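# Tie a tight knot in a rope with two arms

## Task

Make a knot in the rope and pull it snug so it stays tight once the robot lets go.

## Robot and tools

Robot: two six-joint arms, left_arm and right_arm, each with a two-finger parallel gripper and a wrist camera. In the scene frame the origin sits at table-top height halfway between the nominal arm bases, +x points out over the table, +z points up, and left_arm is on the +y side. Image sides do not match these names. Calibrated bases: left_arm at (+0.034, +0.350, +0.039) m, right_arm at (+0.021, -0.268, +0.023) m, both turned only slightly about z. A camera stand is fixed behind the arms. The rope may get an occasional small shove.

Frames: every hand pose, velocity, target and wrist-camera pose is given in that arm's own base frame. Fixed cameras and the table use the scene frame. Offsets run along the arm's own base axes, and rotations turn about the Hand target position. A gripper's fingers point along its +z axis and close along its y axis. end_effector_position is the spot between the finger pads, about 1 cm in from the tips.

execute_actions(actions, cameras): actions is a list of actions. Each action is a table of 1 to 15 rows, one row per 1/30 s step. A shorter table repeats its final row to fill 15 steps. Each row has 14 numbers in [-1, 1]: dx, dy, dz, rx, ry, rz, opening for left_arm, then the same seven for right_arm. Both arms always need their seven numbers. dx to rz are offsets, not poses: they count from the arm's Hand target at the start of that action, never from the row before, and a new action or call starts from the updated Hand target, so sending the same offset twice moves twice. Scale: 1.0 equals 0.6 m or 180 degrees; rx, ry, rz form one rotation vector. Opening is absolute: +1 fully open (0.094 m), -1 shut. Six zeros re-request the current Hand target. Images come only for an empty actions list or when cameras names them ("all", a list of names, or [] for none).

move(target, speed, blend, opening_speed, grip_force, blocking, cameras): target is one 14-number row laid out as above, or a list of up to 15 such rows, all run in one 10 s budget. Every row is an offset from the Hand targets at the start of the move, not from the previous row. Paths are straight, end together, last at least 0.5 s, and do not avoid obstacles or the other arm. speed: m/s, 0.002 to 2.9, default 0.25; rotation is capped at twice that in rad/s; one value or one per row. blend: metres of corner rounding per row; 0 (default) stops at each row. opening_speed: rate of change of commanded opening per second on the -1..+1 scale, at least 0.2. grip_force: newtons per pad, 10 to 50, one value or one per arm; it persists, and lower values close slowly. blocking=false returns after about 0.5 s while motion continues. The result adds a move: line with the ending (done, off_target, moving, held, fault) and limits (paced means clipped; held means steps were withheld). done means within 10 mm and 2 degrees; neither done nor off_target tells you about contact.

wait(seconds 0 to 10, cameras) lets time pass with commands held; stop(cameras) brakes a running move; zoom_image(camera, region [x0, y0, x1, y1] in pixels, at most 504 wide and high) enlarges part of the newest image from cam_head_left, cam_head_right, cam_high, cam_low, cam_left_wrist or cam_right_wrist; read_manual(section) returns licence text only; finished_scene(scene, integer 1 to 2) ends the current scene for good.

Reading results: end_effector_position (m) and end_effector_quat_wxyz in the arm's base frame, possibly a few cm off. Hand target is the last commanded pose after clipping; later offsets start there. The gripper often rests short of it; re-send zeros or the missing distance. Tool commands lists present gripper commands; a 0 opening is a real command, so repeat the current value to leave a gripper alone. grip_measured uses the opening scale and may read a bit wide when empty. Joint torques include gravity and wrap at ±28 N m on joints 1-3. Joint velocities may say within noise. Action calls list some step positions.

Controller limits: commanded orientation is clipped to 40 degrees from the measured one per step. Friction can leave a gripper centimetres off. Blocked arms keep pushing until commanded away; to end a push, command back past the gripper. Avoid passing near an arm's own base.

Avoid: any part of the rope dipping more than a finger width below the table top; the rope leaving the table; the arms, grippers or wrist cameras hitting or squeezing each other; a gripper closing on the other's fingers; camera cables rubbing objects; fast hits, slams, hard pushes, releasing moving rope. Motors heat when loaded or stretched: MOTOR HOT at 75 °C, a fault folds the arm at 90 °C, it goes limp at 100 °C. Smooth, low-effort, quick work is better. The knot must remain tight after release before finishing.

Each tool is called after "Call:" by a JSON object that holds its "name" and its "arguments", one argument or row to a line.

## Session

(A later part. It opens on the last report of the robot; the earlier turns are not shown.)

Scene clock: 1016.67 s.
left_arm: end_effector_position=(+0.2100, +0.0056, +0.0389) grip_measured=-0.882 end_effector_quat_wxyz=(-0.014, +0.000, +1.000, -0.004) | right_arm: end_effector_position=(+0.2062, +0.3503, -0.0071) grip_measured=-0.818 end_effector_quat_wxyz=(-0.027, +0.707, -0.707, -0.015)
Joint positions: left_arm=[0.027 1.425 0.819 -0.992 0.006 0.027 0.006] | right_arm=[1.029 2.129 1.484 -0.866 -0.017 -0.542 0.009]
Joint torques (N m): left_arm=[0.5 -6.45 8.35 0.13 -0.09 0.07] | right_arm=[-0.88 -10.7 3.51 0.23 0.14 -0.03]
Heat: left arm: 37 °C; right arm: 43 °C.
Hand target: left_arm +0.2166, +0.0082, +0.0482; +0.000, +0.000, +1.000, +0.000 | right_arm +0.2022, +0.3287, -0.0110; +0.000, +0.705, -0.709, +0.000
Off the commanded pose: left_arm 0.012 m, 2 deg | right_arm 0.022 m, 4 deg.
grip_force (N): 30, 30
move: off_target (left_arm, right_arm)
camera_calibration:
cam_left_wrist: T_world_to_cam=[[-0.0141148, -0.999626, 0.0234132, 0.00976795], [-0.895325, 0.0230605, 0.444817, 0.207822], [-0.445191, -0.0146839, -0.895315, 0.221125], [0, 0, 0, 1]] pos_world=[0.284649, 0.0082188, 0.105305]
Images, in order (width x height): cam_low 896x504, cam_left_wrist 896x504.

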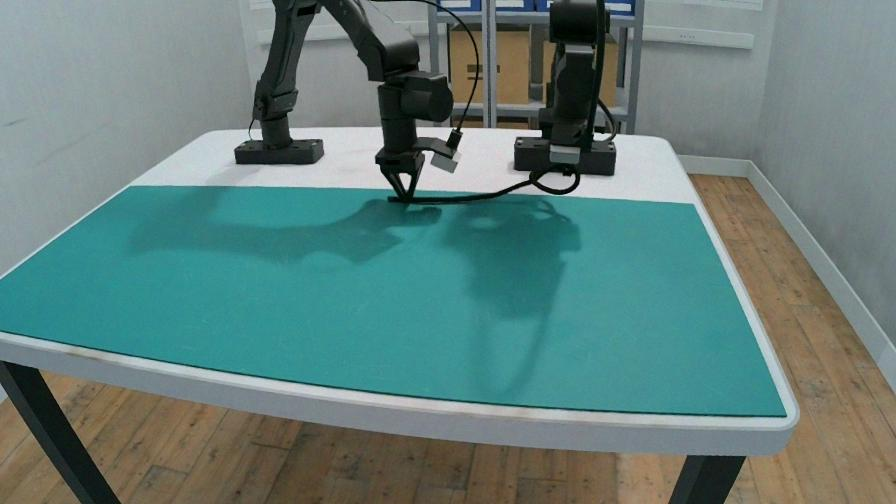

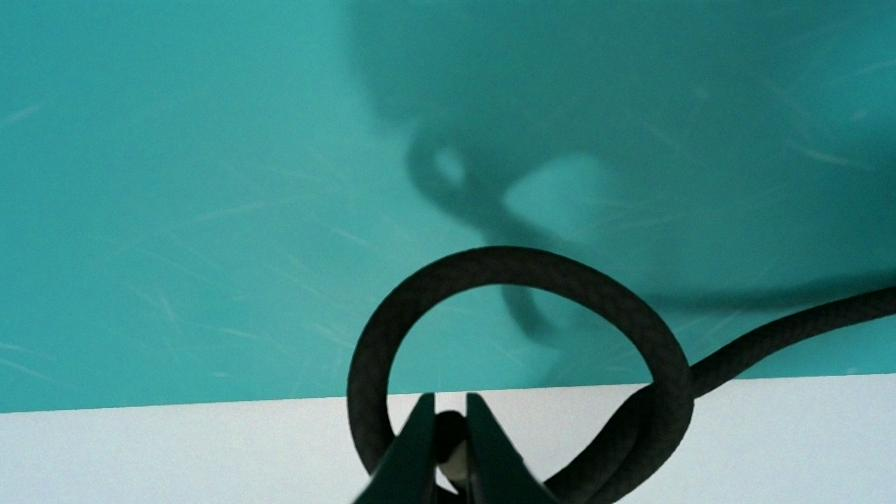

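Call:
{"name": "execute_actions", "arguments": {
  "actions": [],
  "cameras": ["cam_head_right","cam_left_wrist","cam_high","cam_low","cam_right_wrist"]
}}

Call:
{"name": "zoom_image", "arguments": {
  "camera": "cam_head_right",
  "region": [360, 270, 440, 340]
}}

Call:
{"name": "zoom_image", "arguments": {
  "camera": "cam_left_wrist",
  "region": [300, 350, 700, 504]
}}

Call:
{"name": "zoom_image", "arguments": {
  "camera": "cam_low",
  "region": [520, 150, 600, 210]
}}

Scene clock: 1028.83 s.
left_arm: end_effector_position=(+0.2099, +0.0056, +0.0389) grip_measured=-0.882 end_effector_quat_wxyz=(-0.014, +0.000, +1.000, -0.004) | right_arm: end_effector_position=(+0.2062, +0.3503, -0.0071) grip_measured=-0.818 end_effector_quat_wxyz=(-0.027, +0.707, -0.707, -0.015)
Joint positions: left_arm=[0.027 1.425 0.819 -0.992 0.006 0.028 0.006] | right_arm=[1.029 2.129 1.484 -0.866 -0.017 -0.542 0.009]
Joint velocities: within noise
Joint torques (N m): left_arm=[0.5 -6.45 8.35 0.13 -0.09 0.07] | right_arm=[-0.9 -10.71 3.51 0.23 0.13 -0.03]
Motor temperatures (°C): left_arm=[29 37 35 31 31 31 30] | right_arm=[30 40 42 31 30 31 30]
Heat: left arm: 37 °C; right arm: 42 °C.
Hand target: left_arm +0.2167, +0.0082, +0.0482; +0.000, +0.000, +1.000, +0.000 | right_arm +0.2022, +0.3287, -0.0110; +0.000, +0.705, -0.709, +0.000
Tool commands: left_gripper/opening=-1.0 right_gripper/opening=-1.0
Off the commanded pose: left_arm 0.012 m, 2 deg | right_arm 0.022 m, 4 deg.
grip_force (N): 30, 30
camera_calibration:
cam_left_wrist: T_world_to_cam=[[-0.0145091, -0.999619, 0.0235018, 0.00976959], [-0.895158, 0.0234583, 0.445131, 0.207653], [-0.445513, -0.0145794, -0.895157, 0.221154], [0, 0, 0, 1]] pos_world=[0.284551, 0.00811898, 0.105305]
cam_right_wrist: T_world_to_cam=[[0.999824, 0.00254195, 0.0186016, -0.205949], [-0.00354197, -0.947461, 0.319852, 0.376153], [0.0184373, -0.319861, -0.947285, 0.186885], [0, 0, 0, 1]] pos_world=[0.2038, 0.416691, 0.0605511]
Images, in order (width x height): cam_head_right 896x504, cam_high 896x504, cam_low 896x504, cam_left_wrist 896x504, cam_right_wrist 896x504.

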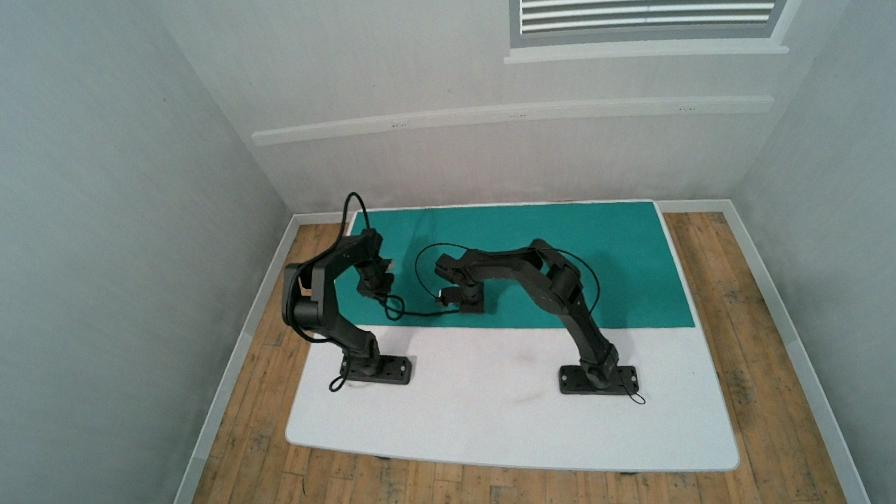

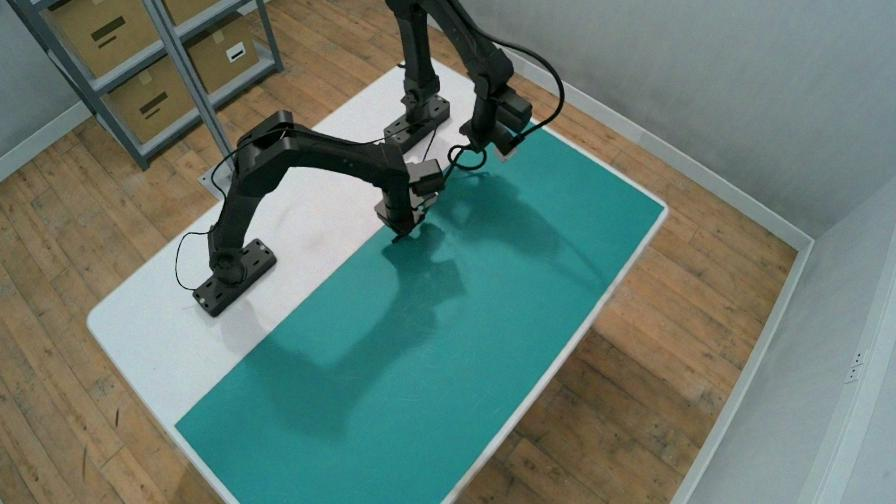

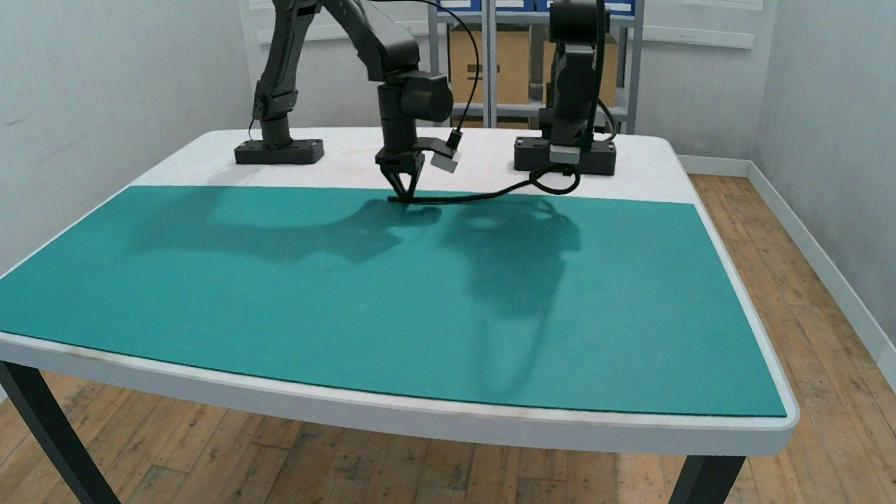

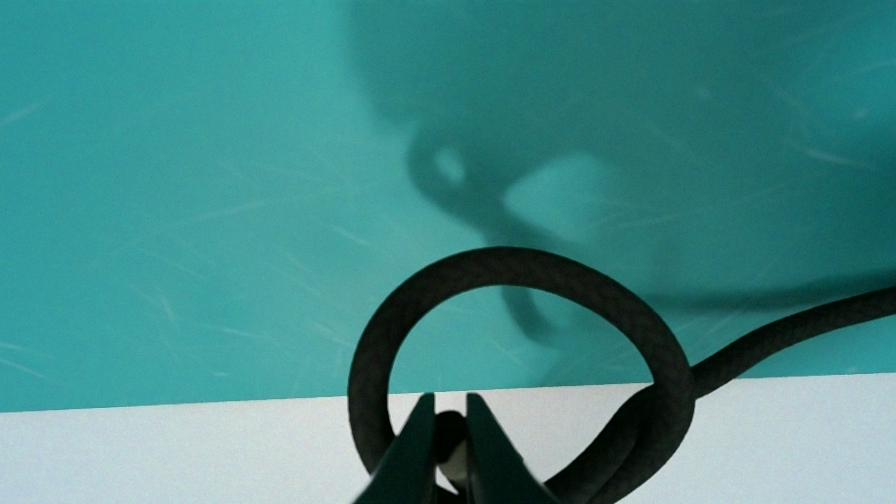

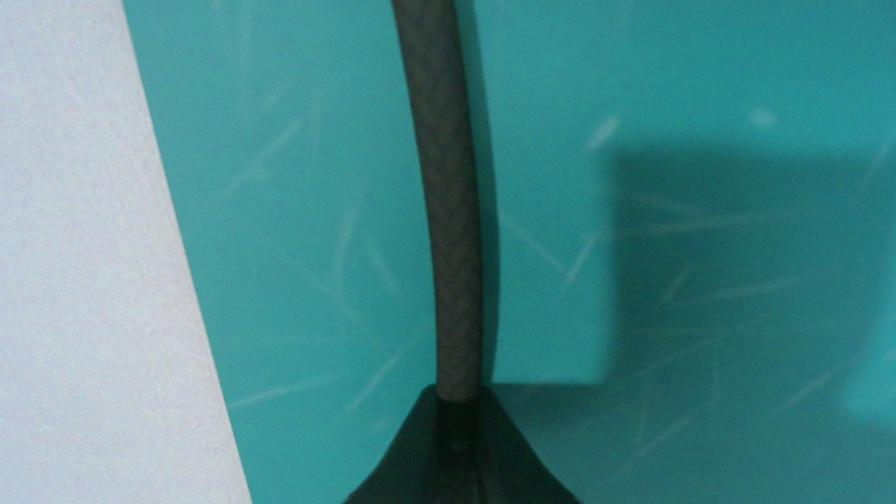

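Scaled by 6.300.

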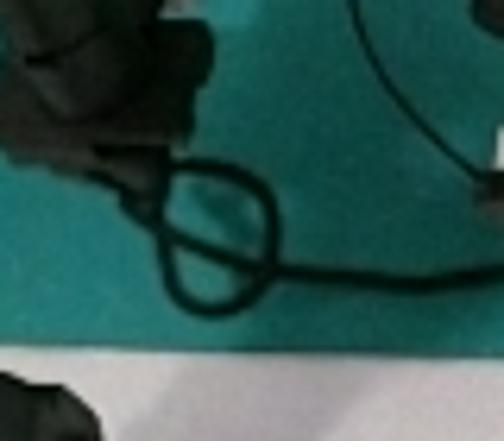

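Scaled by 1.260.

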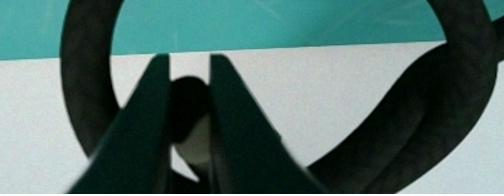

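Scaled by 6.300.

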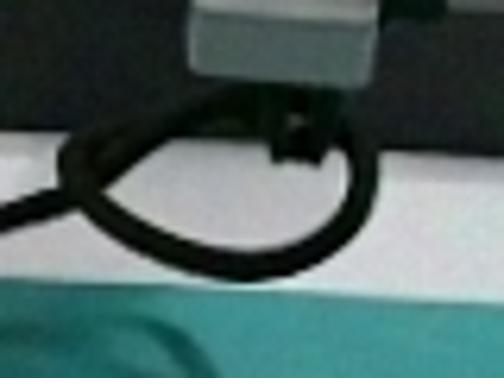

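Call:
{"name": "move", "arguments": {
  "target": [
    [0.0,-0.05,-0.05,0,0,0,-1,0,0,0,0,0,0,-1],
    [0.07,-0.08,0.06,0,0,0,-1,0,0,0,0,0,0,-1]
  ],
  "speed": 0.12,
  "cameras": ["cam_low","cam_left_wrist","cam_head_right"]
}}

Call:
{"name": "zoom_image", "arguments": {
  "camera": "cam_low",
  "region": [480, 130, 620, 230]
}}

Scene clock: 1048.57 s.
left_arm: end_effector_position=(+0.2546, -0.0390, +0.0802) grip_measured=-0.882 end_effector_quat_wxyz=(-0.001, +0.001, +1.000, -0.003) | right_arm: end_effector_position=(+0.2062, +0.3503, -0.0071) grip_measured=-0.818 end_effector_quat_wxyz=(-0.027, +0.707, -0.707, -0.015)
Joint positions: left_arm=[-0.151 1.537 1.09 -1.125 0.006 -0.15 0.006] | right_arm=[1.029 2.129 1.484 -0.866 -0.017 -0.542 0.009]
Joint torques (N m): left_arm=[-0.34 -5.63 8.73 0.16 -0.08 -0.04] | right_arm=[-0.9 -10.7 3.51 0.23 0.14 -0.03]
Heat: left arm: 37 °C; right arm: 42 °C.
Hand target: left_arm +0.2586, -0.0398, +0.0841; +0.000, +0.000, +1.000, +0.000 | right_arm +0.2022, +0.3287, -0.0110; +0.000, +0.705, -0.709, +0.000
Off the commanded pose: left_arm 0.006 m, 0 deg | right_arm 0.022 m, 4 deg.
grip_force (N): 30, 30
move: off_target (right_arm)
camera_calibration:
cam_left_wrist: T_world_to_cam=[[-0.0158881, -0.999629, 0.0221422, -0.0346556], [-0.906522, 0.0237445, 0.421491, 0.235072], [-0.42186, -0.0133757, -0.906562, 0.272257], [0, 0, 0, 1]] pos_world=[0.327402, -0.0365828, 0.148505]
Images, in order (width x height): cam_head_right 896x504, cam_low 896x504, cam_left_wrist 896x504.

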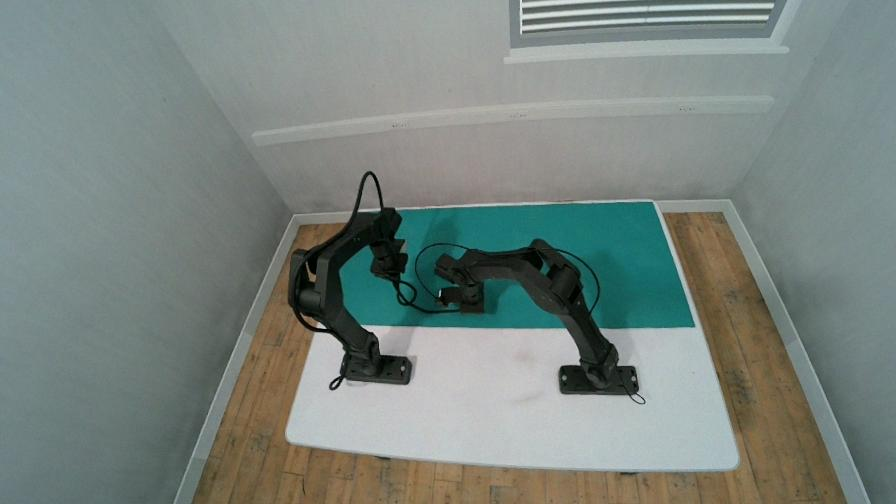

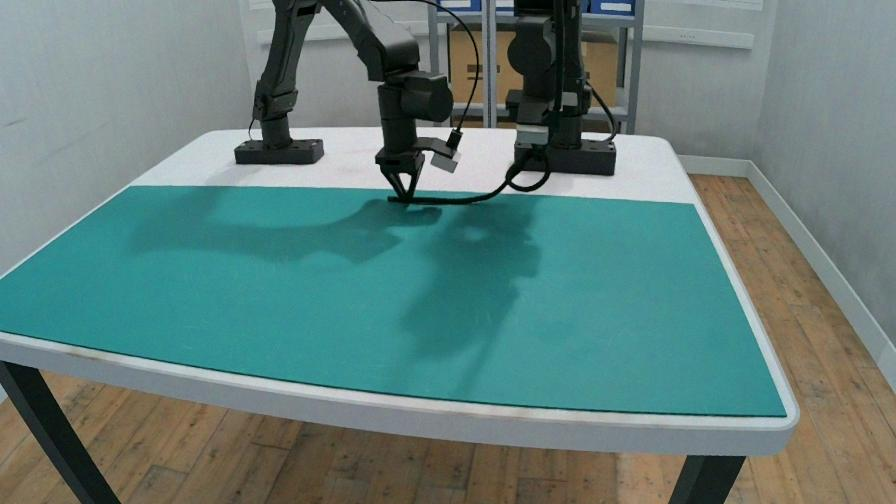

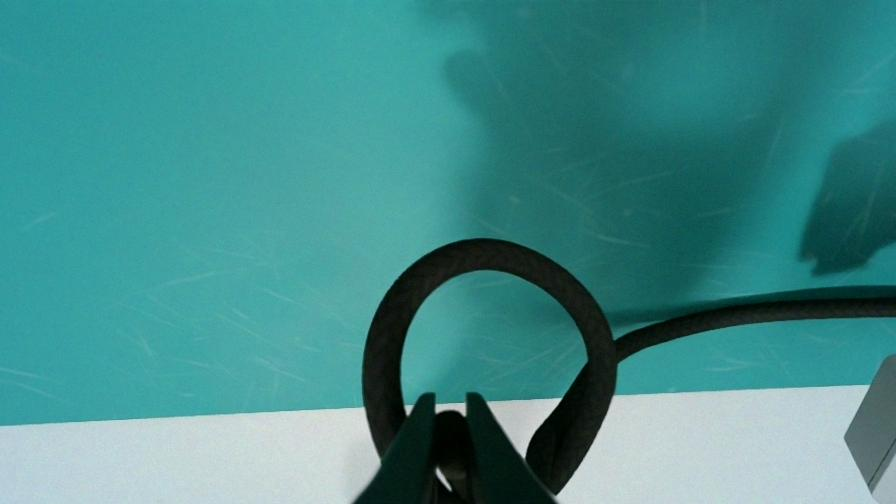

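Scaled by 3.600.

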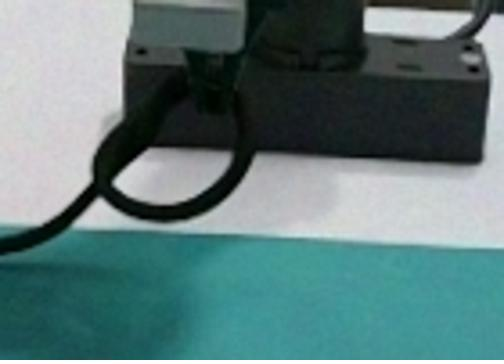

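Call:
{"name": "execute_actions", "arguments": {
  "actions": [],
  "cameras": ["cam_head_left","cam_head_right"]
}}

Call:
{"name": "zoom_image", "arguments": {
  "camera": "cam_head_left",
  "region": [360, 260, 440, 330]
}}

Call:
{"name": "zoom_image", "arguments": {
  "camera": "cam_head_right",
  "region": [370, 250, 440, 320]
}}

Scene clock: 1055.57 s.
left_arm: end_effector_position=(+0.2545, -0.0390, +0.0802) grip_measured=-0.883 end_effector_quat_wxyz=(-0.001, +0.000, +1.000, -0.003) | right_arm: end_effector_position=(+0.2062, +0.3503, -0.0071) grip_measured=-0.818 end_effector_quat_wxyz=(-0.027, +0.707, -0.707, -0.015)
Joint positions: left_arm=[-0.151 1.537 1.09 -1.125 0.006 -0.151 0.006] | right_arm=[1.029 2.129 1.484 -0.866 -0.017 -0.542 0.009]
Joint velocities: within noise
Joint torques (N m): left_arm=[-0.36 -5.63 8.72 0.17 -0.08 -0.05] | right_arm=[-0.88 -10.71 3.49 0.24 0.14 -0.03]
Motor temperatures (°C): left_arm=[29 37 36 31 31 31 30] | right_arm=[30 42 42 31 30 31 30]
Heat: left arm: 37 °C; right arm: 42 °C.
Hand target: left_arm +0.2586, -0.0398, +0.0841; +0.000, +0.000, +1.000, +0.000 | right_arm +0.2022, +0.3287, -0.0110; +0.000, +0.705, -0.709, +0.000
Tool commands: left_gripper/opening=-1.0 right_gripper/opening=-1.0
Off the commanded pose: left_arm 0.006 m, 0 deg | right_arm 0.022 m, 4 deg.
grip_force (N): 30, 30
Images, in order (width x height): cam_head_left 896x504, cam_head_right 896x504.

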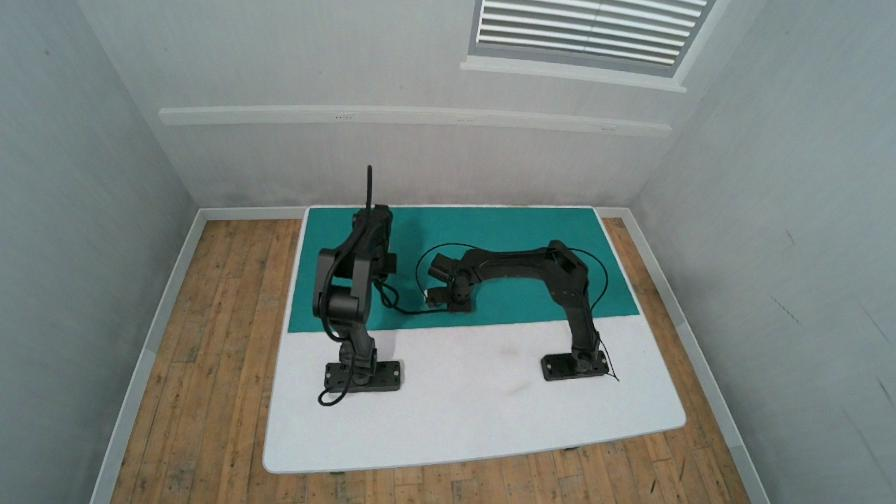

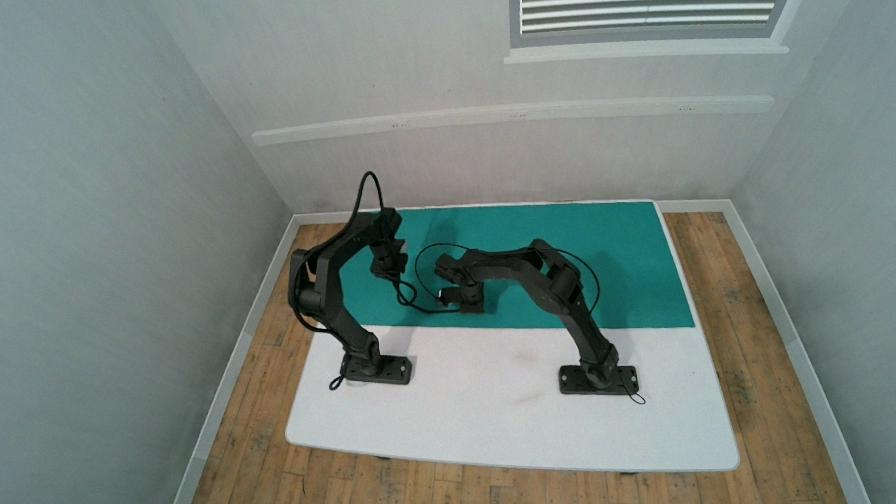

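Scaled by 6.300.

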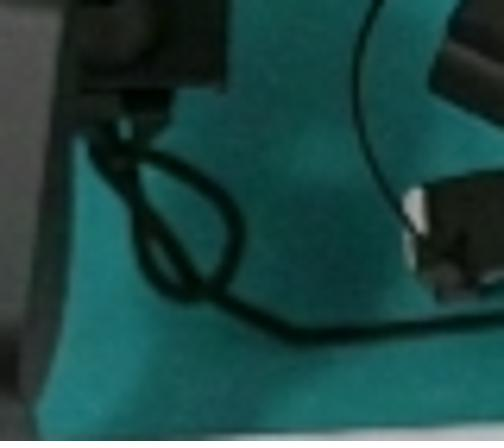

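Scaled by 7.200.

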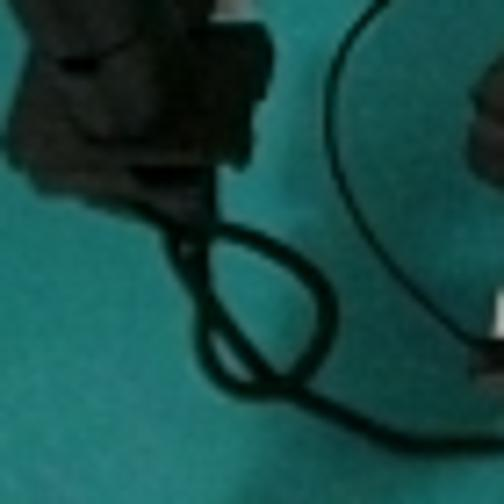

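Call:
{"name": "move", "arguments": {
  "target": [
    [-0.02,0,-0.03,0,0,0.417,-1,0,0,0,0,0,0,-1],
    [0.0,0.15,-0.06,0,0,0.417,-1,0,0,0,0,0,0,-1]
  ],
  "speed": 0.12,
  "cameras": ["cam_low","cam_left_wrist","cam_head_right"]
}}

Call:
{"name": "zoom_image", "arguments": {
  "camera": "cam_head_right",
  "region": [330, 250, 470, 350]
}}

Call:
{"name": "zoom_image", "arguments": {
  "camera": "cam_low",
  "region": [480, 130, 620, 230]
}}

Scene clock: 1084.47 s.
left_arm: end_effector_position=(+0.2584, +0.0484, +0.0526) grip_measured=-0.883 end_effector_quat_wxyz=(+0.000, -0.610, +0.793, -0.004) | right_arm: end_effector_position=(+0.2062, +0.3503, -0.0071) grip_measured=-0.818 end_effector_quat_wxyz=(-0.027, +0.707, -0.707, -0.015)
Joint positions: left_arm=[0.187 1.582 1.021 -1.007 0.008 -1.125 0.006] | right_arm=[1.029 2.129 1.484 -0.866 -0.017 -0.542 0.009]
Joint torques (N m): left_arm=[0.18 -6 5.85 0.48 -0.1 0.03] | right_arm=[-0.87 -10.73 3.51 0.23 0.14 -0.03]
Heat: left arm: 36 °C; right arm: 43 °C.
Hand target: left_arm +0.2587, +0.0501, +0.0482; +0.000, -0.609, +0.793, +0.000 | right_arm +0.2022, +0.3287, -0.0110; +0.000, +0.705, -0.709, +0.000
Off the commanded pose: left_arm 0.005 m, 1 deg | right_arm 0.022 m, 4 deg.
grip_force (N): 30, 30
move: off_target (right_arm)
camera_calibration:
cam_left_wrist: T_world_to_cam=[[0.96247, -0.27047, 0.0222932, -0.234716], [-0.253979, -0.868745, 0.425179, 0.122438], [-0.0956308, -0.414884, -0.904835, 0.18515], [0, 0, 0, 1]] pos_world=[0.27471, 0.1197, 0.120705]
Images, in order (width x height): cam_head_right 896x504, cam_low 896x504, cam_left_wrist 896x504.

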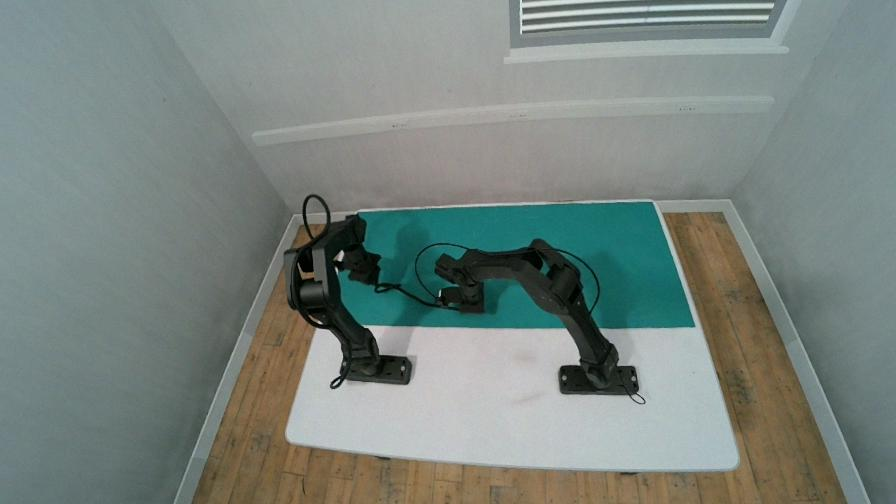

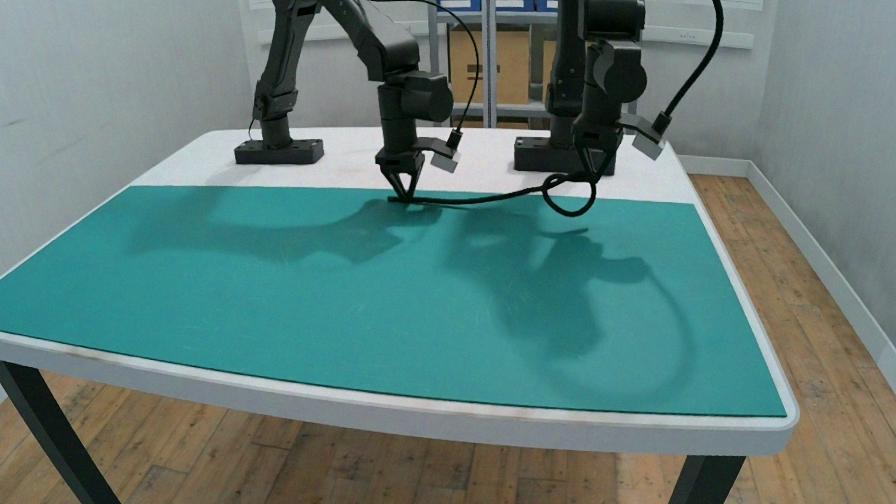

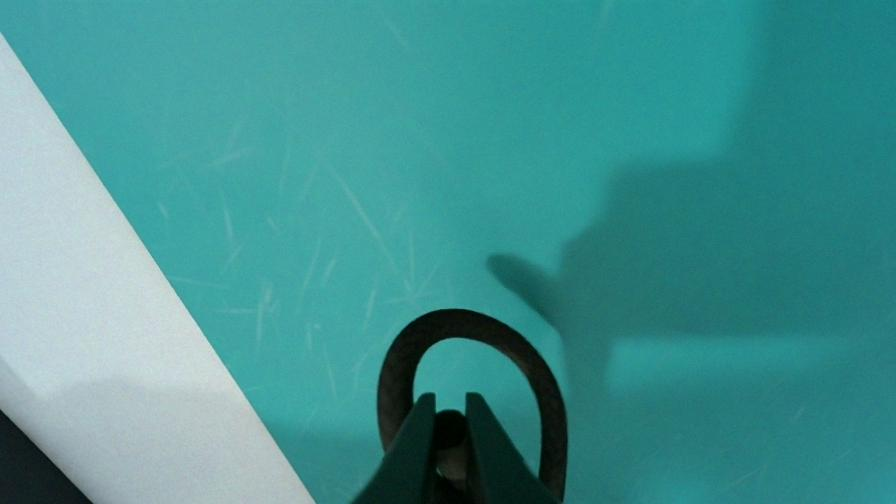

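Scaled by 3.600.

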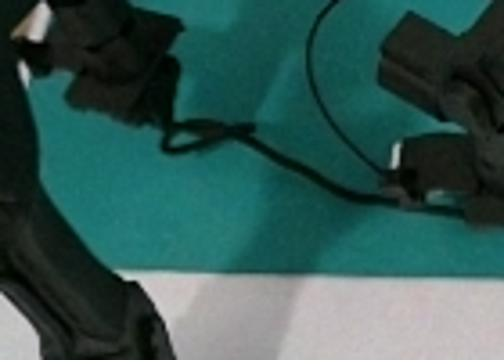

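Scaled by 3.600.

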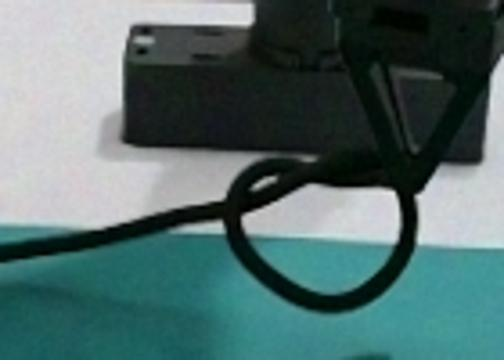

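Call:
{"name": "move", "arguments": {
  "target": [0.03,0.14,0.0,0,0,0,-1,0,0,0,0,0,0,-1],
  "speed": 0.08,
  "cameras": ["cam_low","cam_left_wrist","cam_head_right"]
}}

Call:
{"name": "zoom_image", "arguments": {
  "camera": "cam_head_right",
  "region": [330, 250, 470, 350]
}}

Call:
{"name": "zoom_image", "arguments": {
  "camera": "cam_low",
  "region": [480, 130, 680, 240]
}}

Scene clock: 1091.67 s.
left_arm: end_effector_position=(+0.2697, +0.1283, +0.0452) grip_measured=-0.883 end_effector_quat_wxyz=(-0.007, -0.609, +0.793, -0.003) | right_arm: end_effector_position=(+0.2062, +0.3503, -0.0071) grip_measured=-0.818 end_effector_quat_wxyz=(-0.027, +0.707, -0.707, -0.015)
Joint positions: left_arm=[0.446 1.738 1.162 -1.007 0.008 -0.865 0.006] | right_arm=[1.029 2.129 1.484 -0.866 -0.017 -0.542 0.009]
Joint torques (N m): left_arm=[0.31 -7.17 8.87 0.26 -0.11 0.06] | right_arm=[-0.88 -10.71 3.51 0.23 0.14 -0.03]
Heat: left arm: 36 °C; right arm: 43 °C.
Hand target: left_arm +0.2766, +0.1341, +0.0482; +0.000, -0.609, +0.793, +0.000 | right_arm +0.2022, +0.3287, -0.0110; +0.000, +0.705, -0.709, +0.000
Off the commanded pose: left_arm 0.010 m, 1 deg | right_arm 0.022 m, 4 deg.
grip_force (N): 30, 30
move: off_target (right_arm)
camera_calibration:
cam_left_wrist: T_world_to_cam=[[0.962485, -0.271079, 0.0117848, -0.223373], [-0.249232, -0.866075, 0.433357, 0.196001], [-0.107268, -0.420036, -0.901145, 0.2162], [0, 0, 0, 1]] pos_world=[0.287034, 0.200012, 0.112522]
Images, in order (width x height): cam_head_right 896x504, cam_low 896x504, cam_left_wrist 896x504.

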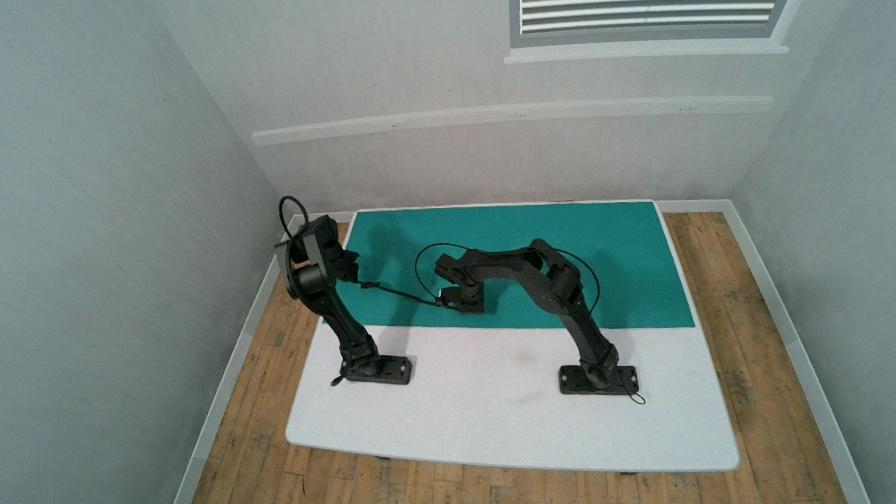

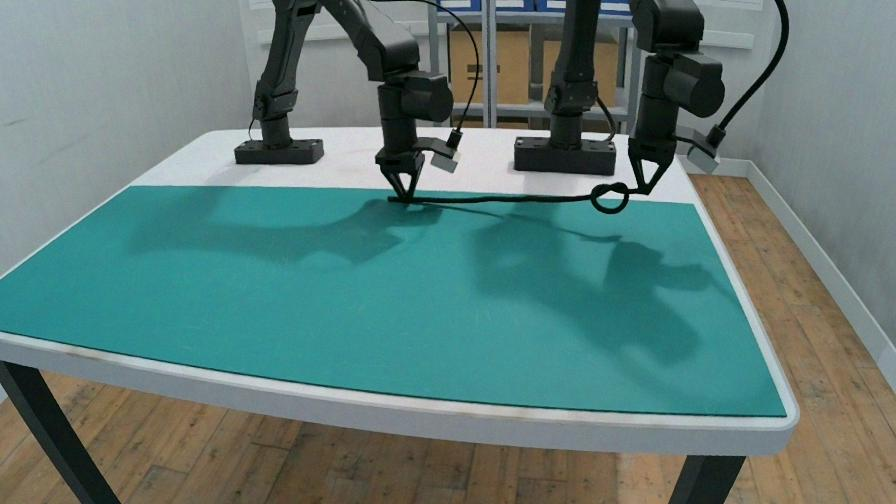

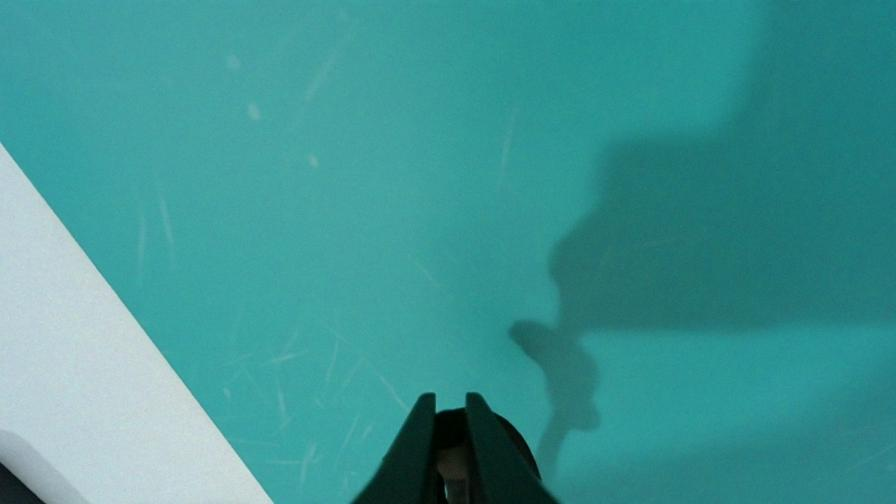

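Scaled by 3.600.

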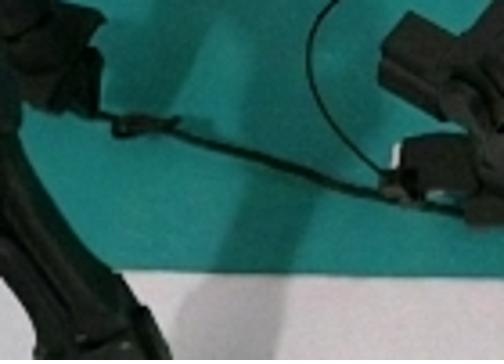

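Scaled by 2.520.

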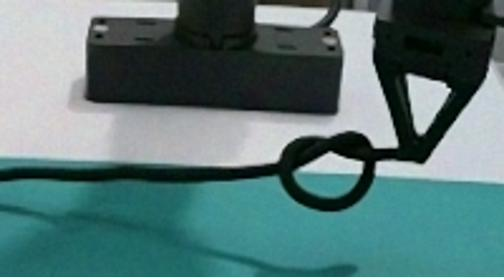

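Call:
{"name": "move", "arguments": {
  "target": [0.0,0.08,0.0,0,0,0,-1,0.01,-0.1,0.02,0,0,0,-1],
  "speed": 0.08,
  "grip_force": 50,
  "cameras": ["cam_low","cam_left_wrist","cam_head_right"]
}}

Call:
{"name": "zoom_image", "arguments": {
  "camera": "cam_low",
  "region": [480, 130, 720, 250]
}}

Scene clock: 1099.47 s.
left_arm: end_effector_position=(+0.2640, +0.1567, +0.0433) grip_measured=-0.916 end_effector_quat_wxyz=(-0.037, -0.604, +0.796, -0.021) | right_arm: end_effector_position=(+0.2190, +0.3009, +0.0035) grip_measured=-0.841 end_effector_quat_wxyz=(-0.046, +0.708, -0.704, -0.019)
Joint positions: left_arm=[0.56 1.822 1.254 -1.072 0.048 -0.737 0.004] | right_arm=[0.927 1.964 1.274 -0.785 -0.025 -0.648 0.007]
Joint torques (N m): left_arm=[1.58 -8.18 9.88 0.55 -0.53 0.06] | right_arm=[-1.26 -10.07 3.44 -0.15 0.2 -0.04]
Heat: left arm: 37 °C; right arm: 43 °C.
Hand target: left_arm +0.2766, +0.1821, +0.0482; +0.000, -0.609, +0.793, +0.000 | right_arm +0.2081, +0.2686, +0.0009; +0.000, +0.705, -0.709, +0.000
Off the commanded pose: left_arm 0.029 m, 5 deg | right_arm 0.034 m, 6 deg.
move: off_target (left_arm, right_arm)
camera_calibration:
cam_left_wrist: T_world_to_cam=[[0.9595, -0.281645, 0.00601753, -0.207486], [-0.247652, -0.833128, 0.494536, 0.211671], [-0.134271, -0.475998, -0.869136, 0.240426], [0, 0, 0, 1]] pos_world=[0.283786, 0.232354, 0.105533]
Images, in order (width x height): cam_head_right 896x504, cam_low 896x504, cam_left_wrist 896x504.

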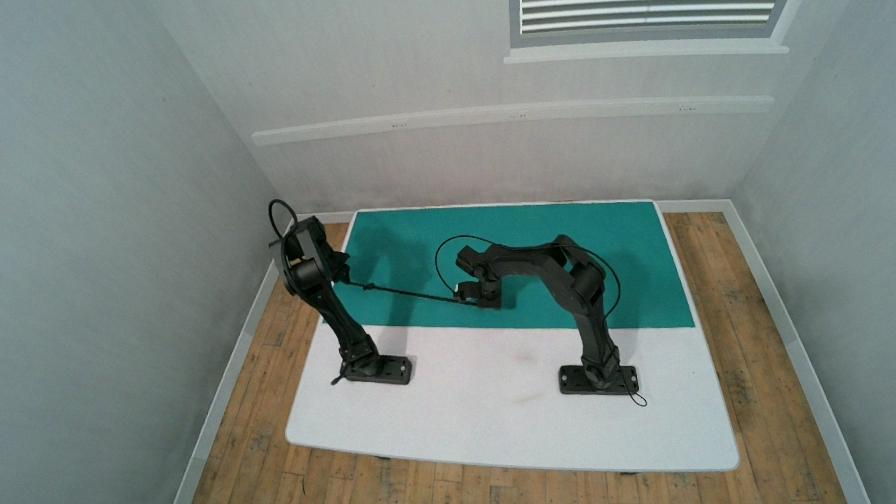

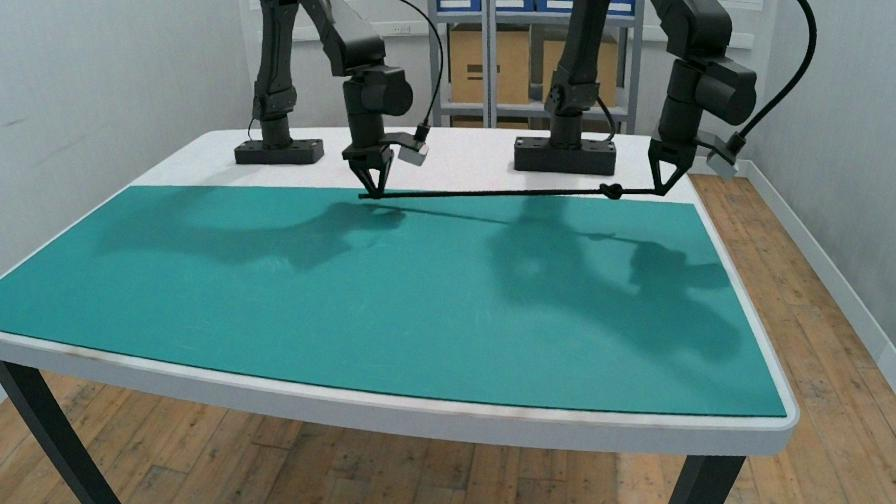

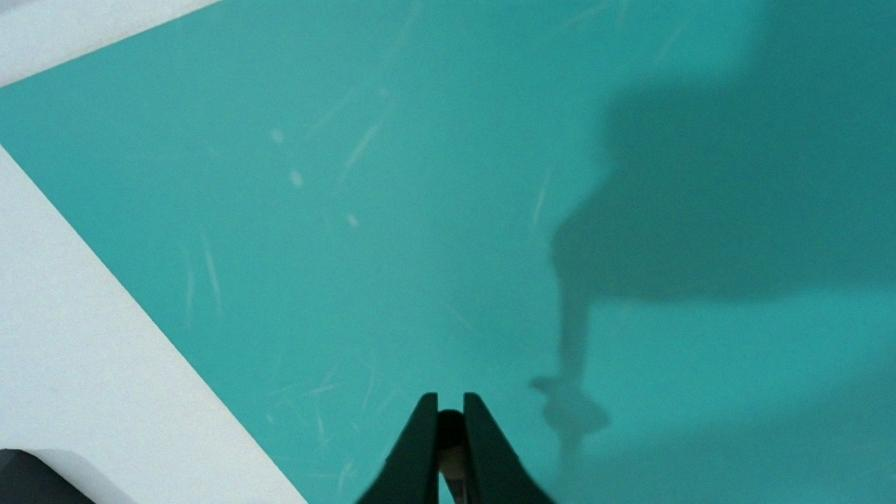

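Scaled by 2.100.

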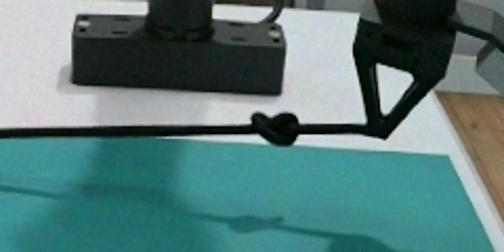

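Call:
{"name": "move", "arguments": {
  "target": [0.0,0.05,0.0,0,0,0,-1,0.0,-0.04,0.0,0,0,0,-1],
  "speed": 0.05,
  "cameras": ["cam_low"]
}}

Call:
{"name": "zoom_image", "arguments": {
  "camera": "cam_low",
  "region": [560, 140, 700, 230]
}}

Scene clock: 1105.73 s.
left_arm: end_effector_position=(+0.2586, +0.1675, +0.0450) grip_measured=-0.916 end_effector_quat_wxyz=(-0.065, -0.602, +0.795, -0.040) | right_arm: end_effector_position=(+0.2256, +0.3009, +0.0103) grip_measured=-0.841 end_effector_quat_wxyz=(-0.085, +0.712, -0.696, -0.038)
Joint positions: left_arm=[0.62 1.878 1.326 -1.147 0.083 -0.67 0.004] | right_arm=[0.897 1.902 1.204 -0.696 -0.058 -0.693 0.007]
Joint torques (N m): left_arm=[2.48 -8.72 10.73 0.91 -0.92 0.07] | right_arm=[-2.11 -9.5 3 -0.71 0.47 -0.04]
Heat: left arm: 37 °C; right arm: 42 °C.
Hand target: left_arm +0.2766, +0.2121, +0.0481; +0.000, -0.609, +0.793, +0.000 | right_arm +0.2081, +0.2447, +0.0010; +0.000, +0.705, -0.709, +0.000
Off the commanded pose: left_arm 0.048 m, 9 deg | right_arm 0.060 m, 11 deg.
move: off_target (left_arm, right_arm)
Images, in order (width x height): cam_low 896x504.

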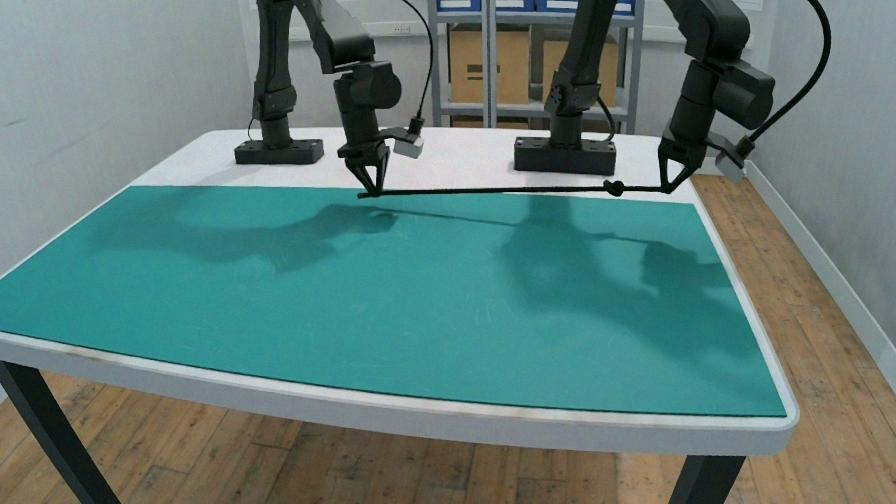

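Scaled by 3.600.

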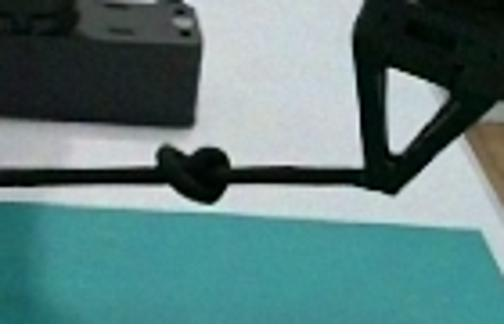

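Call:
{"name": "move", "arguments": {
  "target": [
    [-0.01,-0.08,0.0,0,0,0,-1,0.0,0.09,0,0,0,0,-1],
    [-0.01,-0.085,-0.12,0,0,0,-1,0.0,0.09,-0.032,0,0,0,-1]
  ],
  "speed": 0.12,
  "cameras": ["cam_low"]
}}

Scene clock: 1116.10 s.
left_arm: end_effector_position=(+0.2719, +0.1591, -0.0167) grip_measured=-0.916 end_effector_quat_wxyz=(-0.002, -0.608, +0.794, -0.011) | right_arm: end_effector_position=(+0.2134, +0.3046, -0.0057) grip_measured=-0.841 end_effector_quat_wxyz=(-0.020, +0.705, -0.709, -0.006)
Joint positions: left_arm=[0.539 1.891 1.084 -0.766 0.022 -0.769 0.004] | right_arm=[0.955 2.024 1.326 -0.833 -0.005 -0.611 0.007]
Joint torques (N m): left_arm=[-0.34 -8.34 4.66 0.62 -0.26 -0.06] | right_arm=[0.32 -6.93 5.07 0.57 0.04 0.09]
Heat: left arm: 37 °C; right arm: 41 °C.
Hand target: left_arm +0.2706, +0.1612, -0.0238; +0.000, -0.609, +0.793, +0.000 | right_arm +0.2081, +0.2986, -0.0183; +0.000, +0.705, -0.709, +0.000
Off the commanded pose: left_arm 0.008 m, 1 deg | right_arm 0.015 m, 2 deg.
move: off_target (right_arm)
Images, in order (width x height): cam_low 896x504.

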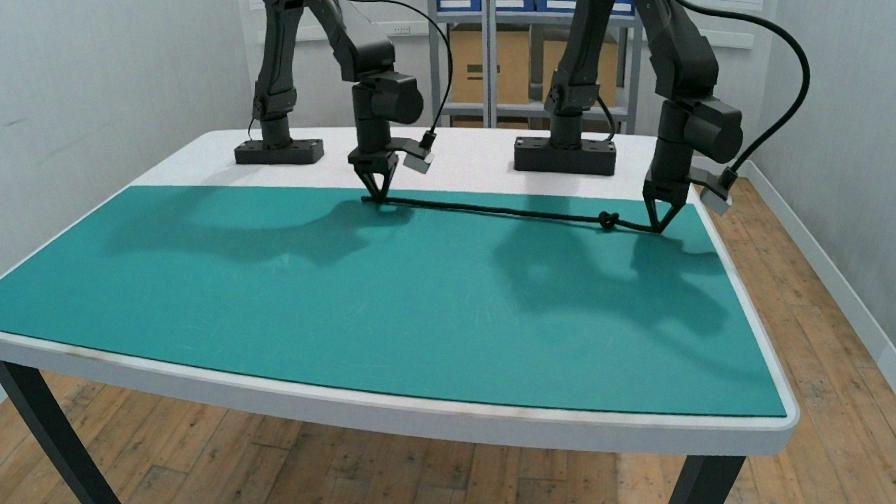

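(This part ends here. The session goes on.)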